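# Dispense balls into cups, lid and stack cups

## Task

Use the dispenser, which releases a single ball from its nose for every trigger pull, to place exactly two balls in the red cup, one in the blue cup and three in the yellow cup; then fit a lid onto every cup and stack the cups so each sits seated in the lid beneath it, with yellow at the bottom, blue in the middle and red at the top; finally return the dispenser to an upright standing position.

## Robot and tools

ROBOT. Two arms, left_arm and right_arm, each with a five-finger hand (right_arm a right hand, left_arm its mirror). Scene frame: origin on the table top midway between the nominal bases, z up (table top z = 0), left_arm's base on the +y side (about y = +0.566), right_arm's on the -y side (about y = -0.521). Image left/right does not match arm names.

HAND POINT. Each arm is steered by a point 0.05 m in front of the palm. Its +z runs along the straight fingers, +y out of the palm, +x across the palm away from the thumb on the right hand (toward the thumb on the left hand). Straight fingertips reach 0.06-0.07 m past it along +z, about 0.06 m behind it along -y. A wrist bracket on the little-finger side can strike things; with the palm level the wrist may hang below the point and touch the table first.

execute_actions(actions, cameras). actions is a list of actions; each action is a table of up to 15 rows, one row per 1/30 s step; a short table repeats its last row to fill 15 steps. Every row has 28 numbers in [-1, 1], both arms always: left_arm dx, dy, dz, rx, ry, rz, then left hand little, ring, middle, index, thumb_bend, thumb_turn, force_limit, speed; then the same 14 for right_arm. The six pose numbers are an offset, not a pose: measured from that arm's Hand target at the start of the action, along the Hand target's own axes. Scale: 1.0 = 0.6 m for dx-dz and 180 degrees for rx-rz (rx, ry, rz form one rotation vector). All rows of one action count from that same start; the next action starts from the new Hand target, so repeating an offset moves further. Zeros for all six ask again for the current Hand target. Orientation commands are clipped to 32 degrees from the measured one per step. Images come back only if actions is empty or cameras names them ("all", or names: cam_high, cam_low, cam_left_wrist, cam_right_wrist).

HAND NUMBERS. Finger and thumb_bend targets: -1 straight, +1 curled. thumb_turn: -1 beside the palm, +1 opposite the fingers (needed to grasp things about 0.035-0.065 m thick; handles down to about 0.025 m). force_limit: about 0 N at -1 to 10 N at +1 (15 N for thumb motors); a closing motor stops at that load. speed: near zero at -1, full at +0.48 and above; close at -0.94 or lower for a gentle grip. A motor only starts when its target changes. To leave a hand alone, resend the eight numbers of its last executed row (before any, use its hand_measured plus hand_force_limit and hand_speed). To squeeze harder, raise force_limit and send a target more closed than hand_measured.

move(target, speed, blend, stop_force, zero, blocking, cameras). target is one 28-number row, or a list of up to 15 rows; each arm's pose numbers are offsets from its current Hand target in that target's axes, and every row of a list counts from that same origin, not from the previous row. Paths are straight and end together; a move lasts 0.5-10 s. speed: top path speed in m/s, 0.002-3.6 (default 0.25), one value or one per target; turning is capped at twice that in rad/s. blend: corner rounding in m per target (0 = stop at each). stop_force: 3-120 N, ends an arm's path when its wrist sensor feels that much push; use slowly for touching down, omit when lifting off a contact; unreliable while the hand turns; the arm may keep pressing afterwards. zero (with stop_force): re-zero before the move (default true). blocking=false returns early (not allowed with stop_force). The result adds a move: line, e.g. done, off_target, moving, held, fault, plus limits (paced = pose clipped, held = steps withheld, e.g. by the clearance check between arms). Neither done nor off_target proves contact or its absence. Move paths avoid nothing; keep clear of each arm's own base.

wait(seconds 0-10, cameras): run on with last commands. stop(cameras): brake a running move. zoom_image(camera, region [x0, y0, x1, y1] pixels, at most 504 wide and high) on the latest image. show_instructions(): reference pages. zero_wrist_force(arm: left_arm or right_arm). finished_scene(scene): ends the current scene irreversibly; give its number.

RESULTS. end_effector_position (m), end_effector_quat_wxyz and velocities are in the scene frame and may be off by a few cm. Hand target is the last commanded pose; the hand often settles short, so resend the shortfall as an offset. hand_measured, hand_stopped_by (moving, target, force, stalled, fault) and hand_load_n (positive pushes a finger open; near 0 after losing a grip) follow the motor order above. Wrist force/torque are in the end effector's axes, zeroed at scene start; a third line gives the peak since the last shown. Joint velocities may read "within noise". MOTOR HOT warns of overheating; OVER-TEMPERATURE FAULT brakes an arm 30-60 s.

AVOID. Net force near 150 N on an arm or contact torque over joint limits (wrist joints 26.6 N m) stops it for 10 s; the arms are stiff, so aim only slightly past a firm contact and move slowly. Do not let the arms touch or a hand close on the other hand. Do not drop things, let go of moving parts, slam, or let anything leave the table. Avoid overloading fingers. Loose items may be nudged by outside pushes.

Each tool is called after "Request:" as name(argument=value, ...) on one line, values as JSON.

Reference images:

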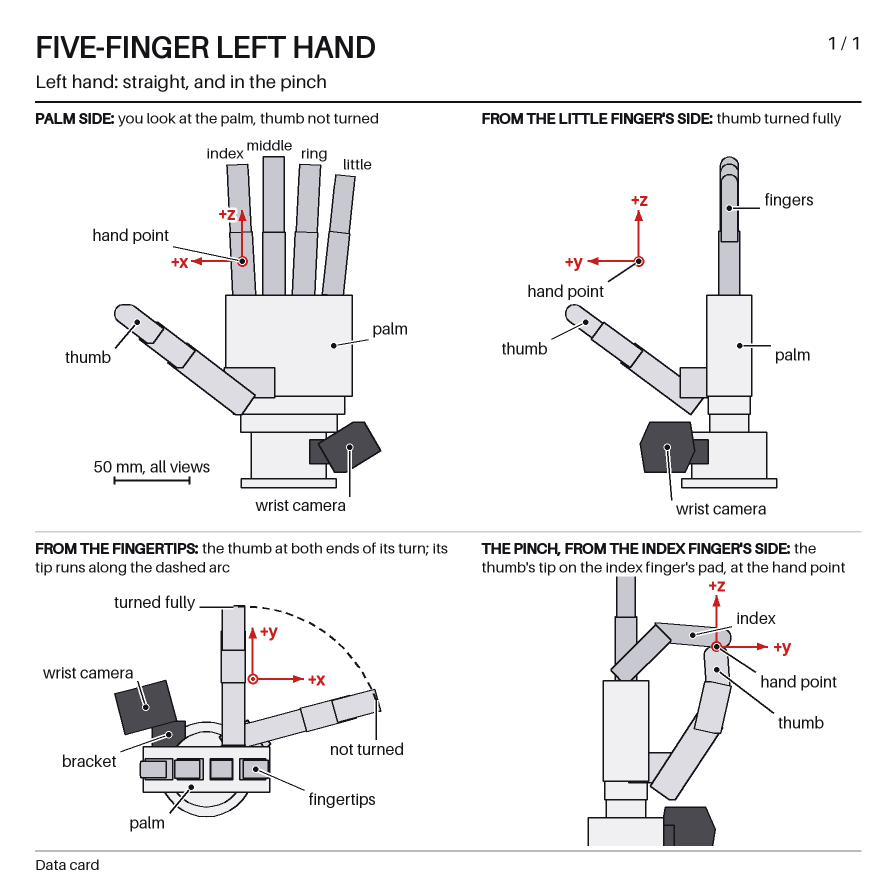

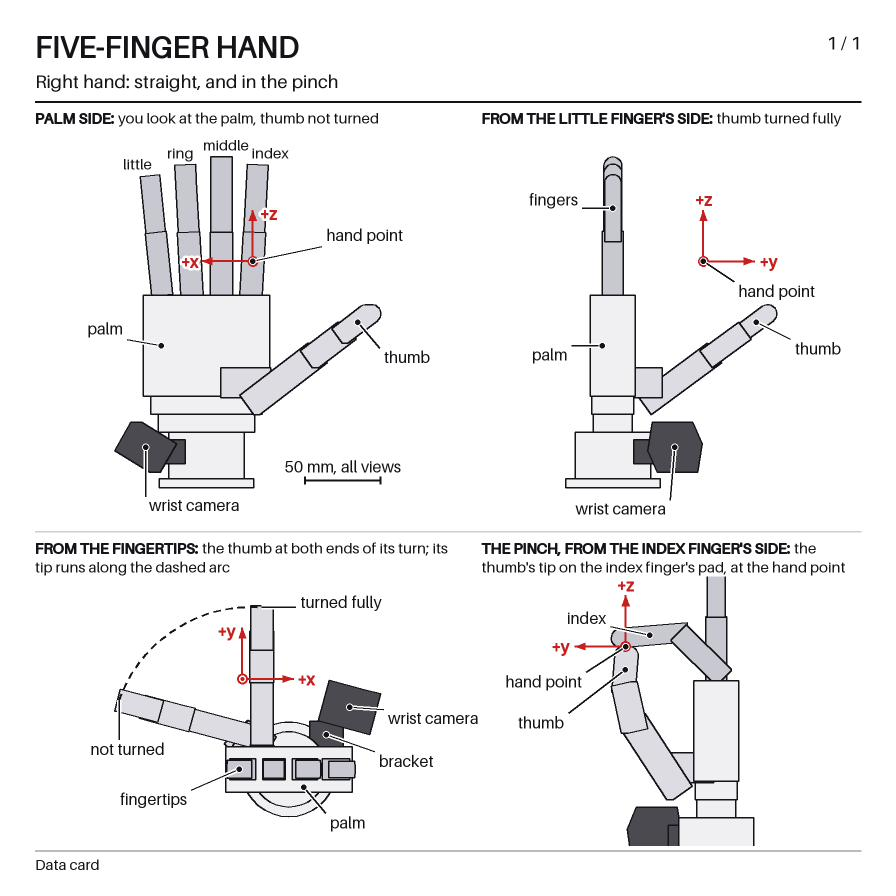

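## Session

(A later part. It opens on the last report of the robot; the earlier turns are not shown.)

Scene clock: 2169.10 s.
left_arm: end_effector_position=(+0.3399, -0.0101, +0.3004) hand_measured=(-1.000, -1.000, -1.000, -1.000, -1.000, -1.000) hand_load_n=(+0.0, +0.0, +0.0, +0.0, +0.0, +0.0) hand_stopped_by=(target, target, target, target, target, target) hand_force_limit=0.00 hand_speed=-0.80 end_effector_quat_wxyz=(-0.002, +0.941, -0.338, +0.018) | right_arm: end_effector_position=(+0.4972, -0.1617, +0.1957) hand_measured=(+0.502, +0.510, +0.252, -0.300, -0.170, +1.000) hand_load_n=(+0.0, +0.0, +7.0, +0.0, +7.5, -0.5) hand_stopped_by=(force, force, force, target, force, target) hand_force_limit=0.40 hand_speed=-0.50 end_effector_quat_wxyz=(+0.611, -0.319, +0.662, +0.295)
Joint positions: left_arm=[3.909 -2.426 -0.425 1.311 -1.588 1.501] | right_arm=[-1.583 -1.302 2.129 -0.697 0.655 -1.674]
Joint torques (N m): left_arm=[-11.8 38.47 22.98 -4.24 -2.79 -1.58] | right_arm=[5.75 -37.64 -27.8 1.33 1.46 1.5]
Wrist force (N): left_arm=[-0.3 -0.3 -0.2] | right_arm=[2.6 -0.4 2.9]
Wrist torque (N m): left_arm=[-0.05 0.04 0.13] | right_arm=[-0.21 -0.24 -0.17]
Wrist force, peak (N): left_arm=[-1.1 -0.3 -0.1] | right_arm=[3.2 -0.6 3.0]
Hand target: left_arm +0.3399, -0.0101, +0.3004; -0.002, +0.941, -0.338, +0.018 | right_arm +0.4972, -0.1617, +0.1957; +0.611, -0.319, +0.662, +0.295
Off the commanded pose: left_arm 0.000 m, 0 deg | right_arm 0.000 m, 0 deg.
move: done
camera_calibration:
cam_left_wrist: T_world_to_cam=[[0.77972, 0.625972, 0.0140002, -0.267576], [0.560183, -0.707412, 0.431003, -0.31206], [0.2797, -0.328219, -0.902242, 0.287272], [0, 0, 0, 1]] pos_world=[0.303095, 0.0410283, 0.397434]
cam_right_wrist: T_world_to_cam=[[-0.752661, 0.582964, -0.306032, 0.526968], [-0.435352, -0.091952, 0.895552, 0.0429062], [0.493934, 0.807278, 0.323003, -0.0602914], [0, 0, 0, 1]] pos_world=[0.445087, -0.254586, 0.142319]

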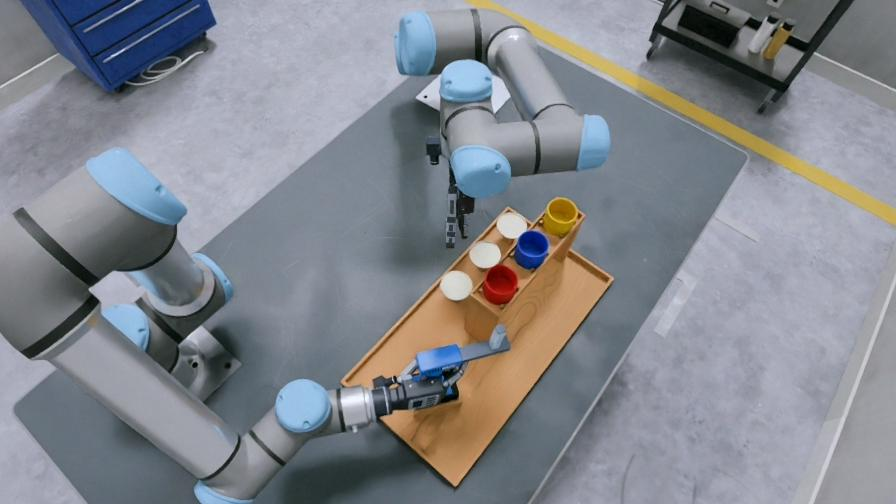

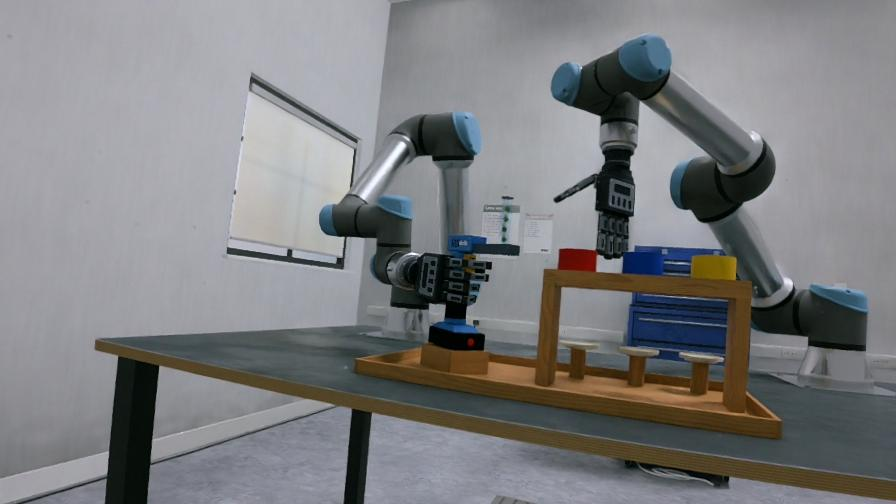

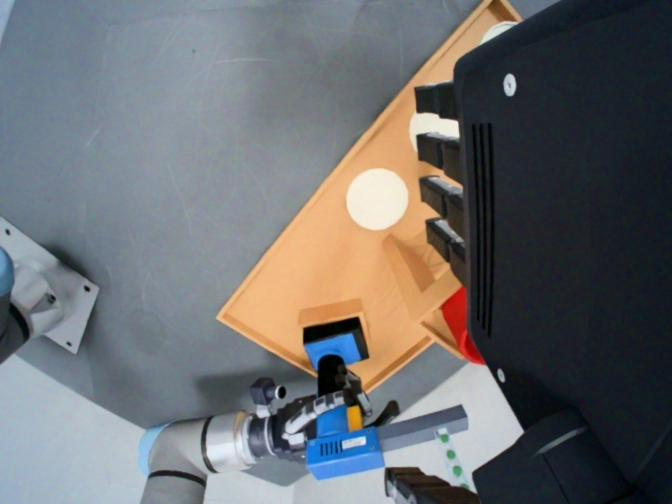

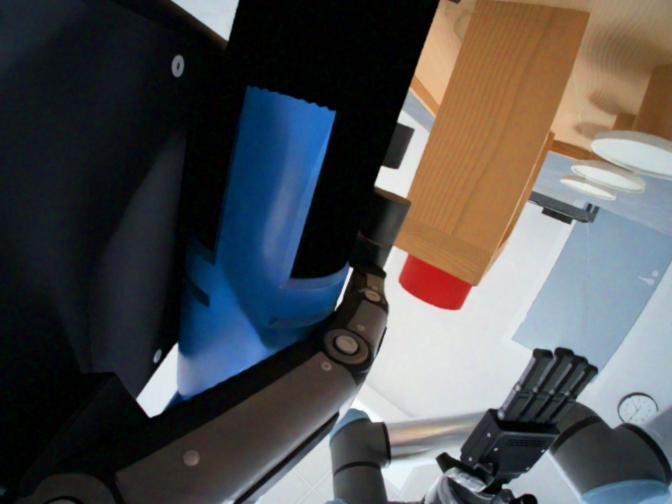

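Request:
move(target=[0, 0, 0, 0, 0, 0, -1, -1, -1, -1, -1, -1, 0, -0.8, -0.005, -0.0028, 0.0007, 0.00665, 0, 0.0005, 0.97, 0.97, 1, -0.3, 0.4, 1, 0.4, -0.5], speed=0.03)

Request:
move(target=[0, 0, 0, 0, 0, 0, -1, -1, -1, -1, -1, -1, 0, -0.8, 0.035, 0, 0.0028, 0, 0, 0, 0.97, 0.97, 1, -0.3, 0.4, 1, 0.4, -0.5], speed=0.02, stop_force=4, cameras=["cam_low", "cam_left_wrist"])

Request:
zoom_image(camera="cam_left_wrist", region=[280, 290, 420, 400])

Scene clock: 2208.13 s.
left_arm: end_effector_position=(+0.3399, -0.0101, +0.3004) hand_measured=(-1.000, -1.000, -1.000, -1.000, -1.000, -1.000) hand_load_n=(+0.0, +0.0, +0.0, +0.0, +0.0, +0.0) hand_stopped_by=(target, target, target, target, target, target) hand_force_limit=0.00 hand_speed=-0.80 end_effector_quat_wxyz=(-0.002, +0.941, -0.338, +0.018) | right_arm: end_effector_position=(+0.4989, -0.1623, +0.1986) hand_measured=(+0.502, +0.510, +0.252, -0.300, -0.170, +1.000) hand_load_n=(+0.0, +0.0, +7.0, +0.0, +7.5, -1.0) hand_stopped_by=(force, force, force, target, force, target) hand_force_limit=0.40 hand_speed=-0.50 end_effector_quat_wxyz=(+0.614, -0.312, +0.665, +0.288)
Joint positions: left_arm=[3.909 -2.427 -0.425 1.311 -1.588 1.501] | right_arm=[-1.578 -1.313 2.134 -0.695 0.68 -1.669]
Joint torques (N m): left_arm=[-11.5 38.18 23.44 -4.15 -2.51 -1.46] | right_arm=[5.41 -37.91 -9 1.37 1.83 1.69]
Wrist force (N): left_arm=[-0.6 -0.5 0.1] | right_arm=[2.8 -0.6 2.9]
Wrist torque (N m): left_arm=[-0.09 0.09 0.13] | right_arm=[-0.25 -0.26 -0.16]
Wrist force, peak (N): left_arm=[-0.9 -0.3 0.3] | right_arm=[3.3 -0.6 2.8]
Hand target: left_arm +0.3399, -0.0101, +0.3004; -0.002, +0.941, -0.338, +0.018 | right_arm +0.4989, -0.1623, +0.1986; +0.614, -0.312, +0.665, +0.288
Off the commanded pose: left_arm 0.000 m, 0 deg | right_arm 0.000 m, 0 deg.
move: done

Scene clock: 2210.20 s.
left_arm: end_effector_position=(+0.3399, -0.0101, +0.3004) hand_measured=(-1.000, -1.000, -1.000, -1.000, -1.000, -1.000) hand_load_n=(+0.0, +0.0, +0.0, +0.0, +0.0, +0.0) hand_stopped_by=(target, target, target, target, target, target) hand_force_limit=0.00 hand_speed=-0.80 end_effector_quat_wxyz=(-0.002, +0.941, -0.338, +0.018) | right_arm: end_effector_position=(+0.4989, -0.1623, +0.1776) hand_measured=(+0.502, +0.510, +0.252, -0.300, -0.170, +1.000) hand_load_n=(+0.0, +0.0, +7.0, +0.0, +7.5, -0.5) hand_stopped_by=(force, force, force, target, force, target) hand_force_limit=0.40 hand_speed=-0.50 end_effector_quat_wxyz=(+0.614, -0.312, +0.665, +0.288)
Joint positions: left_arm=[3.909 -2.427 -0.425 1.311 -1.588 1.501] | right_arm=[-1.578 -1.269 2.151 -0.756 0.681 -1.668]
Joint torques (N m): left_arm=[-11.54 38.69 23.14 -4.09 -2.54 -1.31] | right_arm=[5.96 -23.02 -7.59 -3.41 1.54 1.8]
Wrist force (N): left_arm=[-0.4 -0.3 0.3] | right_arm=[2.7 -0.4 2.7]
Wrist torque (N m): left_arm=[-0.07 0.06 0.14] | right_arm=[-0.17 -0.20 -0.15]
Wrist force, peak (N): left_arm=[-0.6 -0.7 0.4] | right_arm=[2.9 -0.5 3.1]
Hand target: left_arm +0.3399, -0.0101, +0.3004; -0.002, +0.941, -0.338, +0.018 | right_arm +0.4989, -0.1623, +0.1776; +0.614, -0.312, +0.665, +0.288
Off the commanded pose: left_arm 0.000 m, 0 deg | right_arm 0.000 m, 0 deg.
move: done
camera_calibration:
cam_left_wrist: T_world_to_cam=[[0.779776, 0.625902, 0.0139563, -0.267573], [0.56015, -0.707469, 0.430952, -0.312028], [0.279607, -0.328228, -0.902267, 0.287311], [0, 0, 0, 1]] pos_world=[0.303095, 0.041028, 0.397434]
Images, in order (width x height): cam_low 896x504, cam_left_wrist 672x504.

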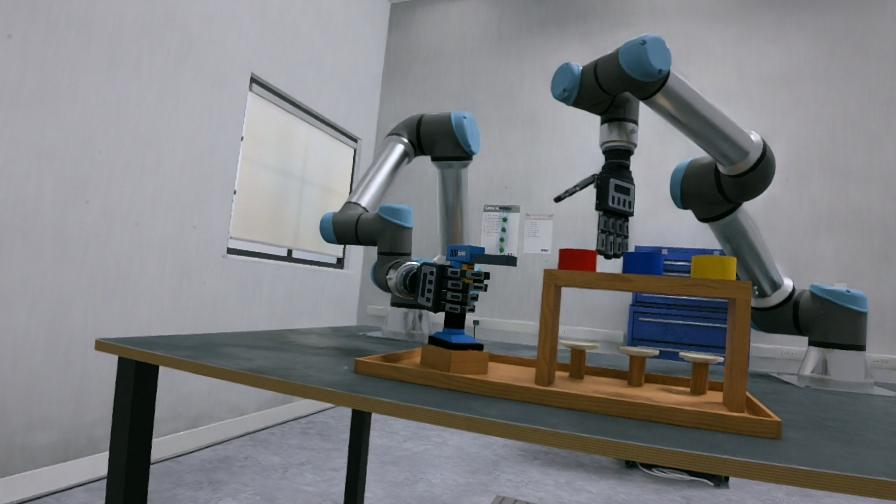

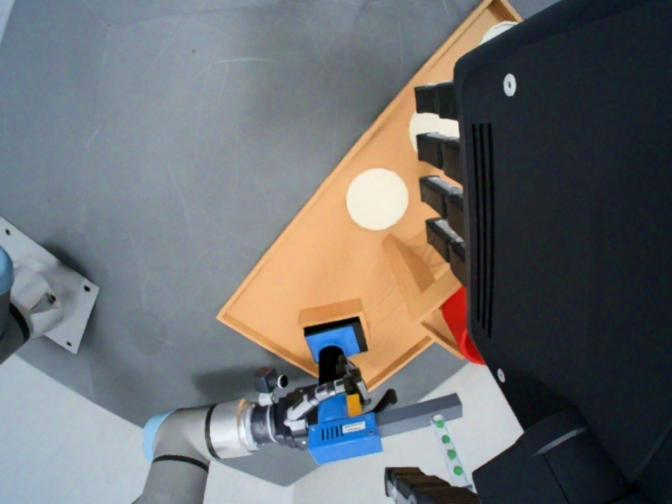

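Scaled by 3.600 from the camera's 672x504 image, which has a finer 960x720 frame.

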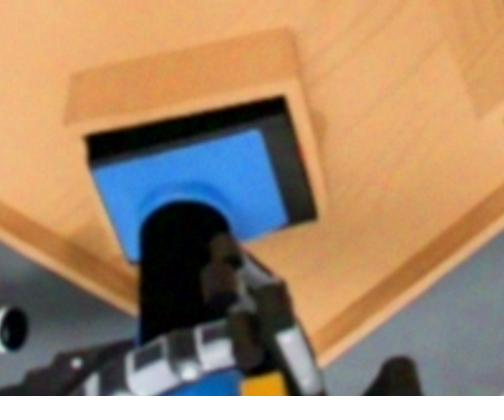

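Request:
move(target=[0, 0, 0, 0, 0, 0, -1, -1, -1, -1, -1, -1, 0, -0.8, 0.05, 0, 0.004, 0, 0, 0, 0.97, 0.97, 1, -0.3, 0.4, 1, 0.4, -0.5], speed=0.02, stop_force=4, cameras=["cam_low", "cam_left_wrist"])

Request:
zoom_image(camera="cam_left_wrist", region=[280, 290, 420, 400])

Request:
zoom_image(camera="cam_low", region=[390, 220, 530, 390])

Scene clock: 2219.47 s.
left_arm: end_effector_position=(+0.3399, -0.0101, +0.3004) hand_measured=(-1.000, -1.000, -1.000, -1.000, -1.000, -1.000) hand_load_n=(+0.0, +0.0, +0.0, +0.0, +0.0, +0.0) hand_stopped_by=(target, target, target, target, target, target) hand_force_limit=0.00 hand_speed=-0.80 end_effector_quat_wxyz=(-0.002, +0.941, -0.338, +0.018) | right_arm: end_effector_position=(+0.4989, -0.1623, +0.1560) hand_measured=(+0.502, +0.510, +0.252, -0.300, -0.170, +1.000) hand_load_n=(+0.0, +0.0, +6.5, +0.0, +8.0, +1.5) hand_stopped_by=(force, force, force, target, force, target) hand_force_limit=0.40 hand_speed=-0.50 end_effector_quat_wxyz=(+0.614, -0.312, +0.665, +0.288)
Joint positions: left_arm=[3.909 -2.427 -0.425 1.311 -1.588 1.501] | right_arm=[-1.578 -1.221 2.165 -0.819 0.681 -1.669]
Joint torques (N m): left_arm=[-11.12 38.27 23.44 -4.05 -2.4 -1.32] | right_arm=[3.52 -39.94 -26.13 0.85 1.37 -0.44]
Wrist force (N): left_arm=[-0.3 -0.2 0.3] | right_arm=[3.0 -0.2 0.7]
Wrist torque (N m): left_arm=[-0.06 0.05 0.13] | right_arm=[-0.02 0.15 -0.10]
Wrist force, peak (N): left_arm=[-0.7 -0.8 -0.3] | right_arm=[-8.6 2.6 -2.2]
Hand target: left_arm +0.3399, -0.0101, +0.3004; -0.002, +0.941, -0.338, +0.018 | right_arm +0.4989, -0.1623, +0.1560; +0.614, -0.312, +0.665, +0.288 (not the last commanded pose)
Off the commanded pose: left_arm 0.000 m, 0 deg | right_arm 0.009 m, 0 deg.
move: contact (right_arm)
camera_calibration:
cam_left_wrist: T_world_to_cam=[[0.779776, 0.625902, 0.0139563, -0.267573], [0.56015, -0.707469, 0.430952, -0.312028], [0.279607, -0.328228, -0.902267, 0.287311], [0, 0, 0, 1]] pos_world=[0.303095, 0.041028, 0.397434]
Images, in order (width x height): cam_low 896x504, cam_left_wrist 672x504.

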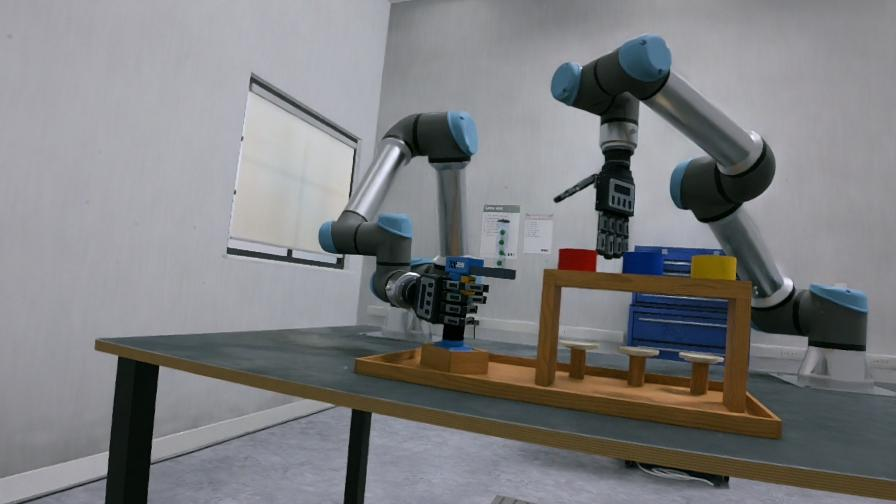

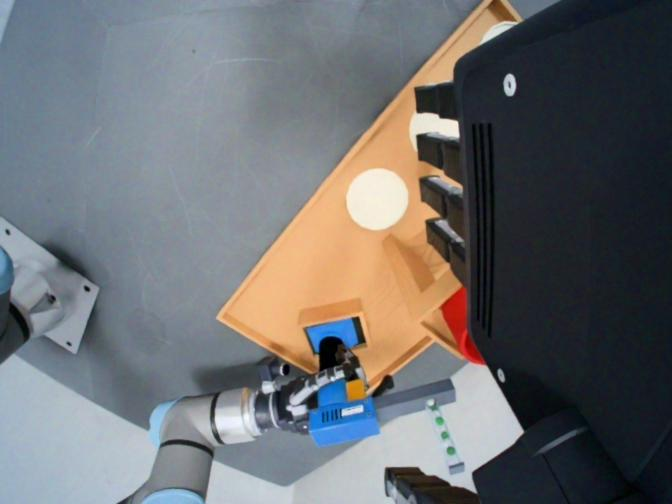

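Scaled by 3.600 from the camera's 672x504 image, which has a finer 960x720 frame.

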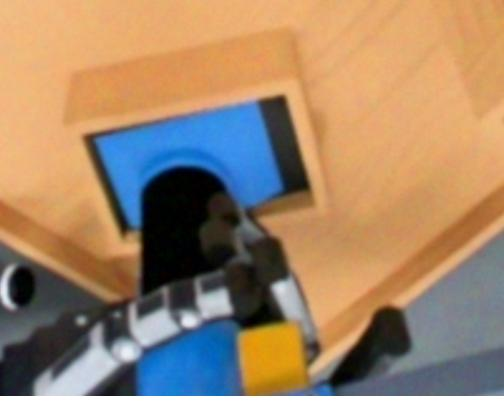

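Scaled by 2.965 from the camera's 896x504 image, which has a finer 1280x720 frame.

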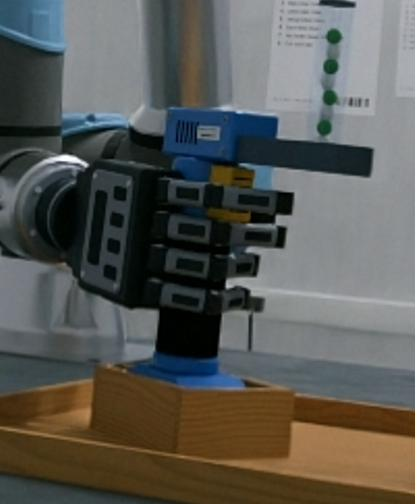

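Request:
execute_actions(actions=[[[0, 0, 0, 0, 0, 0, -1, -1, -1, -1, -1, -1, 0, -0.8, 0, 0, 0, 0, 0, 0, -0.3, -0.3, -0.3, -0.6, -0.7, 1, 0, -0.5]]], cameras=["cam_low", "cam_left_wrist"])

Request:
zoom_image(camera="cam_low", region=[390, 220, 530, 390])

Request:
zoom_image(camera="cam_left_wrist", region=[240, 290, 470, 480])

Scene clock: 2294.63 s.
left_arm: end_effector_position=(+0.3399, -0.0101, +0.3004) hand_measured=(-1.000, -1.000, -1.000, -1.000, -1.000, -1.000) hand_load_n=(+0.0, +0.0, +0.0, +0.0, +0.0, +0.0) hand_stopped_by=(target, target, target, target, target, target) hand_force_limit=0.00 hand_speed=-0.80 end_effector_quat_wxyz=(-0.002, +0.941, -0.338, +0.018) | right_arm: end_effector_position=(+0.4989, -0.1623, +0.1561) hand_measured=(-0.300, -0.300, -0.300, -0.600, -0.700, +1.000) hand_load_n=(+0.0, +0.0, +0.0, +0.0, +0.0, +0.0) hand_stopped_by=(target, target, target, target, target, target) hand_force_limit=0.00 hand_speed=-0.50 end_effector_quat_wxyz=(+0.614, -0.312, +0.665, +0.288)
Joint positions: left_arm=[3.909 -2.427 -0.425 1.311 -1.588 1.501] | right_arm=[-1.578 -1.221 2.165 -0.819 0.681 -1.669]
Joint torques (N m): left_arm=[-11.35 38.65 23.94 -4.15 -2.33 -1.36] | right_arm=[3.97 -30.85 -16.77 0.56 1.27 -0.29]
Wrist force (N): left_arm=[-0.2 -0.3 -0.1] | right_arm=[-2.3 -0.3 2.4]
Wrist torque (N m): left_arm=[-0.04 0.03 0.15] | right_arm=[-0.12 0.00 -0.24]
Wrist force, peak (N): left_arm=[-0.8 -0.6 0.1] | right_arm=[3.6 -0.2 0.6]
Hand target: left_arm +0.3399, -0.0101, +0.3004; -0.002, +0.941, -0.338, +0.018 | right_arm +0.4989, -0.1623, +0.1560; +0.614, -0.312, +0.665, +0.288
Off the commanded pose: left_arm 0.000 m, 0 deg | right_arm 0.000 m, 0 deg.
Step readings (end_effector_position of left_arm | right_arm):
0: (+0.3399, -0.0101, +0.3004) | (+0.4989, -0.1623, +0.1560)
1: (+0.3399, -0.0101, +0.3004) | (+0.4989, -0.1623, +0.1560)
2: (+0.3399, -0.0101, +0.3004) | (+0.4989, -0.1623, +0.1560)
4: (+0.3399, -0.0101, +0.3004) | (+0.4989, -0.1623, +0.1560)
8: (+0.3399, -0.0101, +0.3004) | (+0.4989, -0.1623, +0.1561)
15: (+0.3399, -0.0101, +0.3004) | (+0.4989, -0.1623, +0.1561)
camera_calibration:
cam_left_wrist: T_world_to_cam=[[0.779776, 0.625902, 0.0139563, -0.267573], [0.56015, -0.707469, 0.430952, -0.312028], [0.279607, -0.328228, -0.902267, 0.287311], [0, 0, 0, 1]] pos_world=[0.303095, 0.041028, 0.397434]
Images, in order (width x height): cam_low 896x504, cam_left_wrist 672x504.

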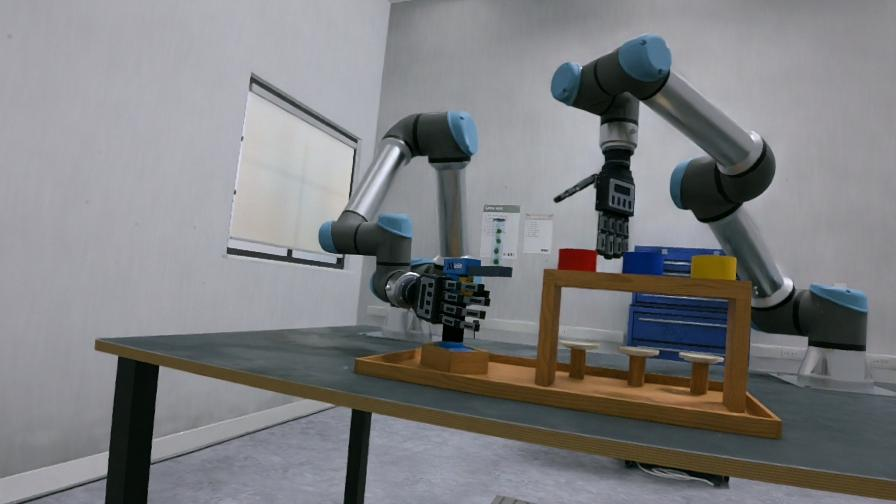

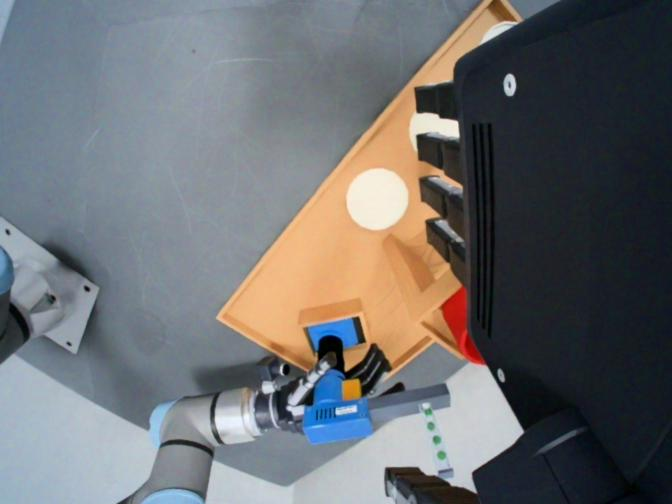

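Scaled by 2.965 from the camera's 896x504 image, which has a finer 1280x720 frame.

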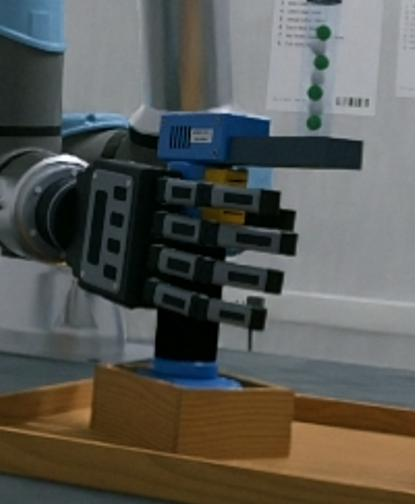

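Scaled by 2.191 from the camera's 672x504 image, which has a finer 960x720 frame.

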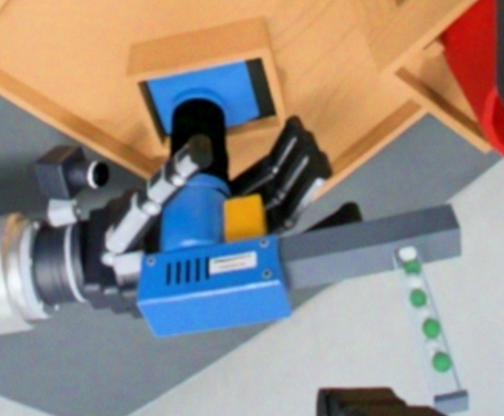

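Request:
move(target=[[0, 0, 0, 0, 0, 0, -1, -1, -1, -1, -1, -1, 0, -0.8, 0, -0.0067, 0, 0, 0, 0, -0.3, -0.3, -0.3, -0.6, -0.7, 1, 0, -0.5], [0, 0, 0, 0, 0, 0, -1, -1, -1, -1, -1, -1, 0, -0.8, 0.0178, -0.0083, -0.03, 0, -0.025, 0, -0.3, -0.3, -0.3, -0.6, -0.7, 1, 0, -0.5]], speed=0.04, cameras=["all"])

Request:
zoom_image(camera="cam_low", region=[390, 220, 530, 390])

Request:
zoom_image(camera="cam_left_wrist", region=[240, 290, 470, 480])

Scene clock: 2308.70 s.
left_arm: end_effector_position=(+0.3399, -0.0101, +0.3004) hand_measured=(-1.000, -1.000, -1.000, -1.000, -1.000, -1.000) hand_load_n=(+0.0, +0.0, +0.0, +0.0, +0.0, +0.0) hand_stopped_by=(target, target, target, target, target, target) hand_force_limit=0.00 hand_speed=-0.80 end_effector_quat_wxyz=(-0.002, +0.941, -0.338, +0.018) | right_arm: end_effector_position=(+0.4908, -0.1799, +0.1468) hand_measured=(-0.300, -0.300, -0.300, -0.600, -0.700, +1.000) hand_load_n=(+0.0, +0.0, +0.0, +0.0, +0.0, -0.5) hand_stopped_by=(target, target, target, target, target, target) hand_force_limit=0.00 hand_speed=-0.50 end_effector_quat_wxyz=(+0.640, -0.300, +0.640, +0.300)
Joint positions: left_arm=[3.909 -2.427 -0.425 1.311 -1.588 1.501] | right_arm=[-1.625 -1.191 2.247 -1.055 0.63 -1.572]
Joint torques (N m): left_arm=[-11.29 37.33 22.18 -4.07 -2.32 -1.38] | right_arm=[-6.55 -20.8 -3.24 -3.17 -2.29 1.62]
Wrist force (N): left_arm=[-0.6 -0.5 0.2] | right_arm=[-2.0 -0.3 2.5]
Wrist torque (N m): left_arm=[-0.09 0.10 0.13] | right_arm=[-0.15 -0.08 -0.24]
Wrist force, peak (N): left_arm=[-0.9 -0.4 0.0] | right_arm=[-2.6 -0.8 2.8]
Hand target: left_arm +0.3399, -0.0101, +0.3004; -0.002, +0.941, -0.338, +0.018 | right_arm +0.4907, -0.1799, +0.1468; +0.640, -0.300, +0.640, +0.300
Off the commanded pose: left_arm 0.000 m, 0 deg | right_arm 0.000 m, 0 deg.
move: done
camera_calibration:
cam_left_wrist: T_world_to_cam=[[0.779776, 0.625902, 0.0139563, -0.267573], [0.56015, -0.707469, 0.430952, -0.312028], [0.279607, -0.328228, -0.902267, 0.287311], [0, 0, 0, 1]] pos_world=[0.303095, 0.041028, 0.397434]
cam_right_wrist: T_world_to_cam=[[-0.724973, 0.616896, -0.306354, 0.510309], [-0.481356, -0.135643, 0.865966, 0.101212], [0.492657, 0.775267, 0.395284, -0.0424342], [0, 0, 0, 1]] pos_world=[0.439585, -0.268181, 0.0854629]

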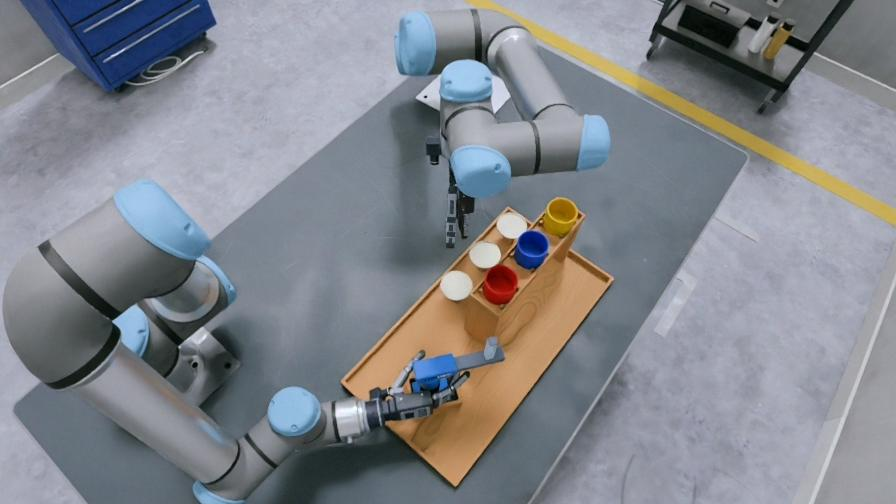

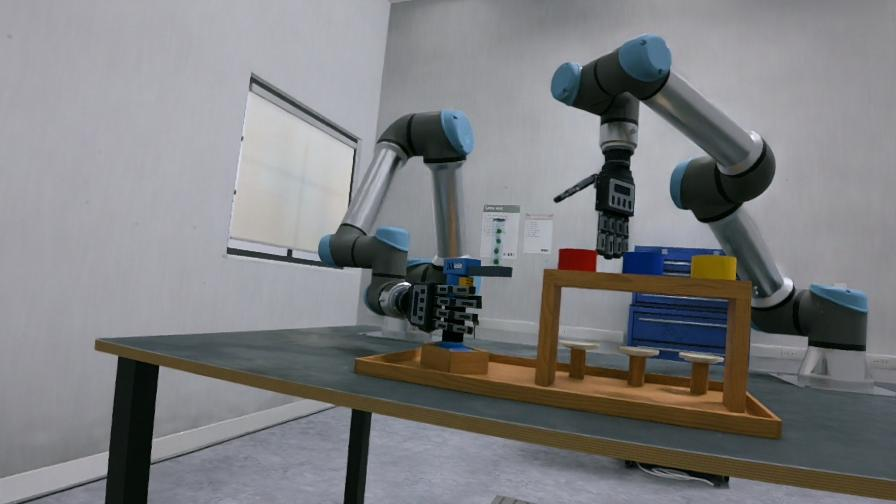

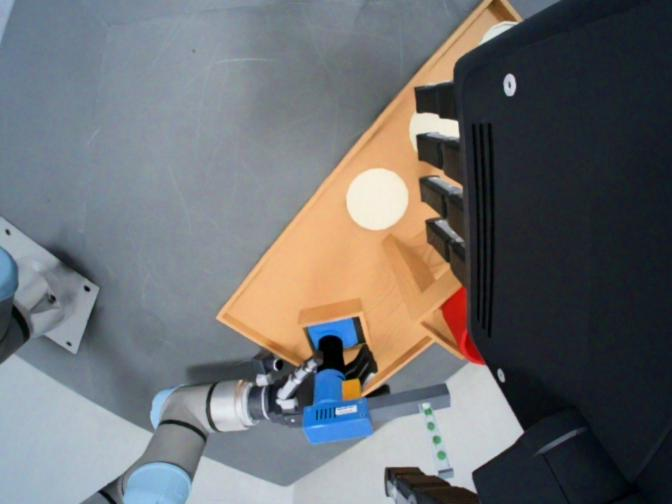

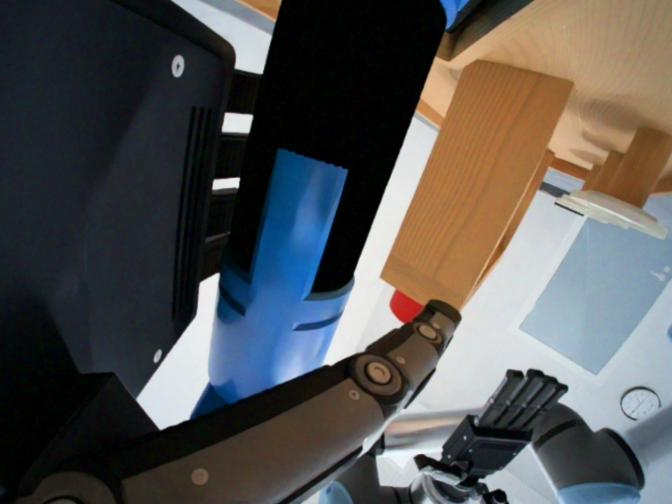

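Scaled by 2.965 from the camera's 896x504 image, which has a finer 1280x720 frame.

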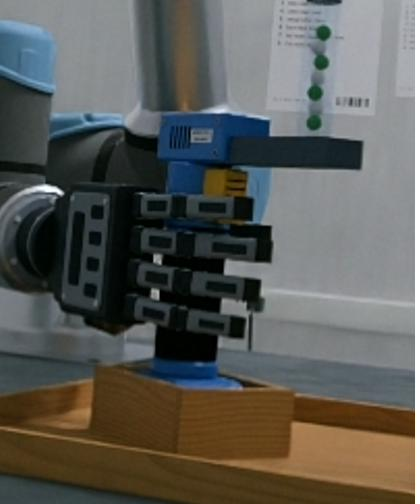

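Scaled by 2.191 from the camera's 672x504 image, which has a finer 960x720 frame.

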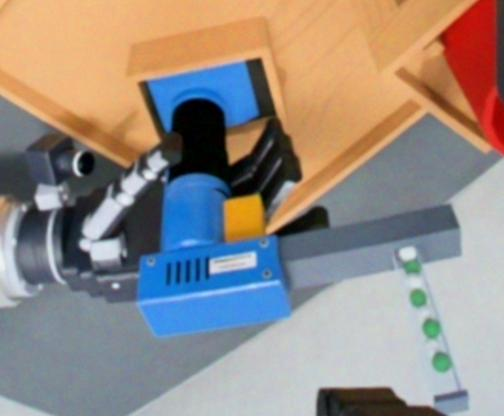

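Request:
move(target=[0, 0, 0, 0, 0, 0, -1, -1, -1, -1, -1, -1, 0, -0.8, 0, 0.0117, 0, 0, 0, 0, -0.3, -0.3, -0.3, -0.6, -0.7, 1, 0, -0.5], speed=0.01, stop_force=3)

Scene clock: 2324.70 s.
left_arm: end_effector_position=(+0.3399, -0.0101, +0.3004) hand_measured=(-1.000, -1.000, -1.000, -1.000, -1.000, -1.000) hand_load_n=(+0.0, +0.0, +0.0, +0.0, +0.0, +0.0) hand_stopped_by=(target, target, target, target, target, target) hand_force_limit=0.00 hand_speed=-0.80 end_effector_quat_wxyz=(-0.002, +0.941, -0.338, +0.018) | right_arm: end_effector_position=(+0.4854, -0.1754, +0.1468) hand_measured=(-0.300, -0.300, -0.300, -0.600, -0.700, +1.000) hand_load_n=(-0.5, +0.0, +0.0, +0.0, +0.0, +0.0) hand_stopped_by=(target, target, target, target, target, target) hand_force_limit=0.00 hand_speed=-0.50 end_effector_quat_wxyz=(+0.640, -0.300, +0.640, +0.300)
Joint positions: left_arm=[3.909 -2.427 -0.425 1.311 -1.588 1.501] | right_arm=[-1.613 -1.197 2.258 -1.06 0.642 -1.571]
Joint torques (N m): left_arm=[-11.49 38.31 21.92 -4.08 -2.14 -1.44] | right_arm=[6.78 -35.59 -2.97 -3.29 1.61 1.56]
Wrist force (N): left_arm=[-0.5 -0.4 0.2] | right_arm=[-1.5 -1.6 2.3]
Wrist torque (N m): left_arm=[-0.09 0.08 0.12] | right_arm=[-0.19 -0.14 -0.27]
Wrist force, peak (N): left_arm=[-0.5 -0.6 0.6] | right_arm=[-2.0 -1.7 2.6]
Hand target: left_arm +0.3399, -0.0101, +0.3004; -0.002, +0.941, -0.338, +0.018 | right_arm +0.4854, -0.1754, +0.1468; +0.640, -0.300, +0.640, +0.300
Off the commanded pose: left_arm 0.000 m, 0 deg | right_arm 0.000 m, 0 deg.
move: done

Request:
execute_actions(actions=[[[0, 0, 0, 0, 0, 0, -1, -1, -1, -1, -1, -1, 0, -0.8, 0, 0, 0, 0, 0, 0, -0.3, -0.3, -0.3, -0.6, 0.6, 1, -0.5, -0.85]]])

Request:
wait(seconds=2, cameras=["cam_low", "cam_left_wrist", "cam_right_wrist"])

Scene clock: 2336.73 s.
left_arm: end_effector_position=(+0.3399, -0.0101, +0.3004) hand_measured=(-1.000, -1.000, -1.000, -1.000, -1.000, -1.000) hand_load_n=(+0.0, +0.0, +0.0, +0.0, +0.0, +0.0) hand_stopped_by=(target, target, target, target, target, target) hand_force_limit=0.00 hand_speed=-0.80 end_effector_quat_wxyz=(-0.002, +0.941, -0.338, +0.018) | right_arm: end_effector_position=(+0.4853, -0.1754, +0.1468) hand_measured=(-0.300, -0.300, -0.300, -0.600, -0.050, +1.000) hand_load_n=(+0.5, +0.0, +0.0, +0.0, +4.0, +0.0) hand_stopped_by=(target, target, target, target, force, target) hand_force_limit=-0.50 hand_speed=-0.85 end_effector_quat_wxyz=(+0.640, -0.300, +0.640, +0.300)
Joint positions: left_arm=[3.909 -2.427 -0.425 1.311 -1.588 1.501] | right_arm=[-1.613 -1.197 2.258 -1.06 0.642 -1.571]
Joint torques (N m): left_arm=[-11.66 38.82 21.91 -3.91 -1.92 -1.34] | right_arm=[5.66 -35.21 -3.58 -2.96 1.49 1.46]
Wrist force (N): left_arm=[-0.5 -0.4 -0.1] | right_arm=[-1.8 0.0 2.1]
Wrist torque (N m): left_arm=[-0.06 0.08 0.13] | right_arm=[-0.16 -0.09 -0.32]
Wrist force, peak (N): left_arm=[-0.8 -0.2 0.4] | right_arm=[-2.0 -1.7 2.7]
Hand target: left_arm +0.3399, -0.0101, +0.3004; -0.002, +0.941, -0.338, +0.018 | right_arm +0.4854, -0.1754, +0.1468; +0.640, -0.300, +0.640, +0.300
Off the commanded pose: left_arm 0.000 m, 0 deg | right_arm 0.000 m, 0 deg.
Step readings (end_effector_position of left_arm | right_arm):
0: (+0.3399, -0.0101, +0.3004) | (+0.4854, -0.1754, +0.1468)
1: (+0.3399, -0.0101, +0.3004) | (+0.4854, -0.1754, +0.1468)
2: (+0.3399, -0.0101, +0.3004) | (+0.4854, -0.1754, +0.1468)
4: (+0.3399, -0.0101, +0.3004) | (+0.4854, -0.1754, +0.1468)
8: (+0.3399, -0.0101, +0.3004) | (+0.4854, -0.1754, +0.1468)
15: (+0.3399, -0.0101, +0.3004) | (+0.4854, -0.1754, +0.1468)

Scene clock: 2338.73 s.
left_arm: end_effector_position=(+0.3399, -0.0101, +0.3004) hand_measured=(-1.000, -1.000, -1.000, -1.000, -1.000, -1.000) hand_load_n=(+0.0, +0.0, +0.0, +0.0, +0.0, +0.0) hand_stopped_by=(target, target, target, target, target, target) hand_force_limit=0.00 hand_speed=-0.80 end_effector_quat_wxyz=(-0.002, +0.941, -0.338, +0.018) | right_arm: end_effector_position=(+0.4853, -0.1754, +0.1468) hand_measured=(-0.300, -0.300, -0.300, -0.600, -0.050, +1.000) hand_load_n=(+0.0, +0.0, +0.0, +0.0, +3.5, +0.0) hand_stopped_by=(target, target, target, target, force, target) hand_force_limit=-0.50 hand_speed=-0.85 end_effector_quat_wxyz=(+0.640, -0.300, +0.640, +0.300)
Joint positions: left_arm=[3.909 -2.427 -0.425 1.311 -1.588 1.501] | right_arm=[-1.613 -1.197 2.258 -1.06 0.642 -1.571]
Joint torques (N m): left_arm=[-11.66 38.5 22.32 -3.98 -2 -1.26] | right_arm=[0.87 -35.34 -7.96 -2.84 1.45 1.51]
Wrist force (N): left_arm=[-0.5 -0.1 0.0] | right_arm=[-1.8 0.1 1.9]
Wrist torque (N m): left_arm=[-0.02 0.06 0.13] | right_arm=[-0.14 -0.09 -0.30]
Wrist force, peak (N): left_arm=[-0.8 -0.5 0.3] | right_arm=[-2.0 0.0 2.1]
Hand target: left_arm +0.3399, -0.0101, +0.3004; -0.002, +0.941, -0.338, +0.018 | right_arm +0.4854, -0.1754, +0.1468; +0.640, -0.300, +0.640, +0.300
Off the commanded pose: left_arm 0.000 m, 0 deg | right_arm 0.000 m, 0 deg.
wait: 2.00 s; at rest by 0.17 s
camera_calibration:
cam_left_wrist: T_world_to_cam=[[0.779776, 0.625902, 0.0139563, -0.267573], [0.56015, -0.707469, 0.430952, -0.312028], [0.279607, -0.328228, -0.902267, 0.287311], [0, 0, 0, 1]] pos_world=[0.303095, 0.041028, 0.397434]
cam_right_wrist: T_world_to_cam=[[-0.724907, 0.616993, -0.306316, 0.503611], [-0.481456, -0.13578, 0.865889, 0.0992376], [0.492656, 0.775166, 0.395484, -0.0433058], [0, 0, 0, 1]] pos_world=[0.434185, -0.263681, 0.0854621]
Images, in order (width x height): cam_low 896x504, cam_left_wrist 672x504, cam_right_wrist 672x504.

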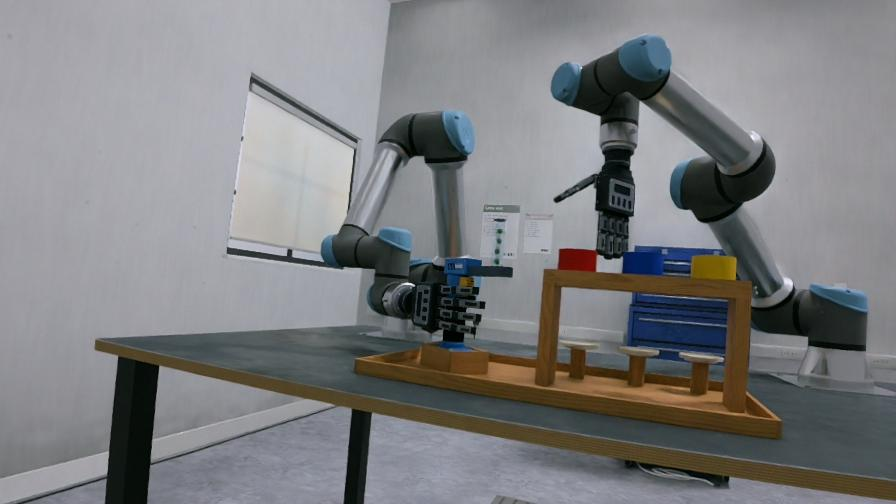

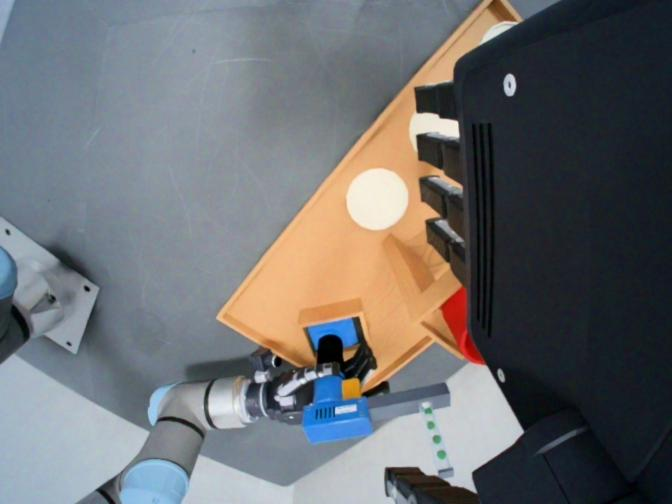

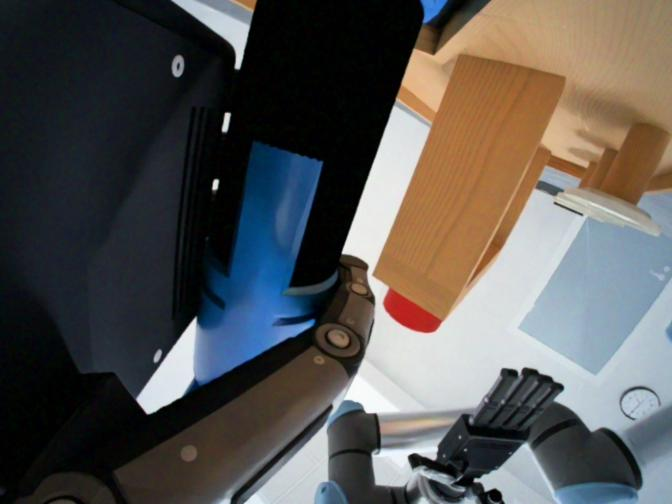

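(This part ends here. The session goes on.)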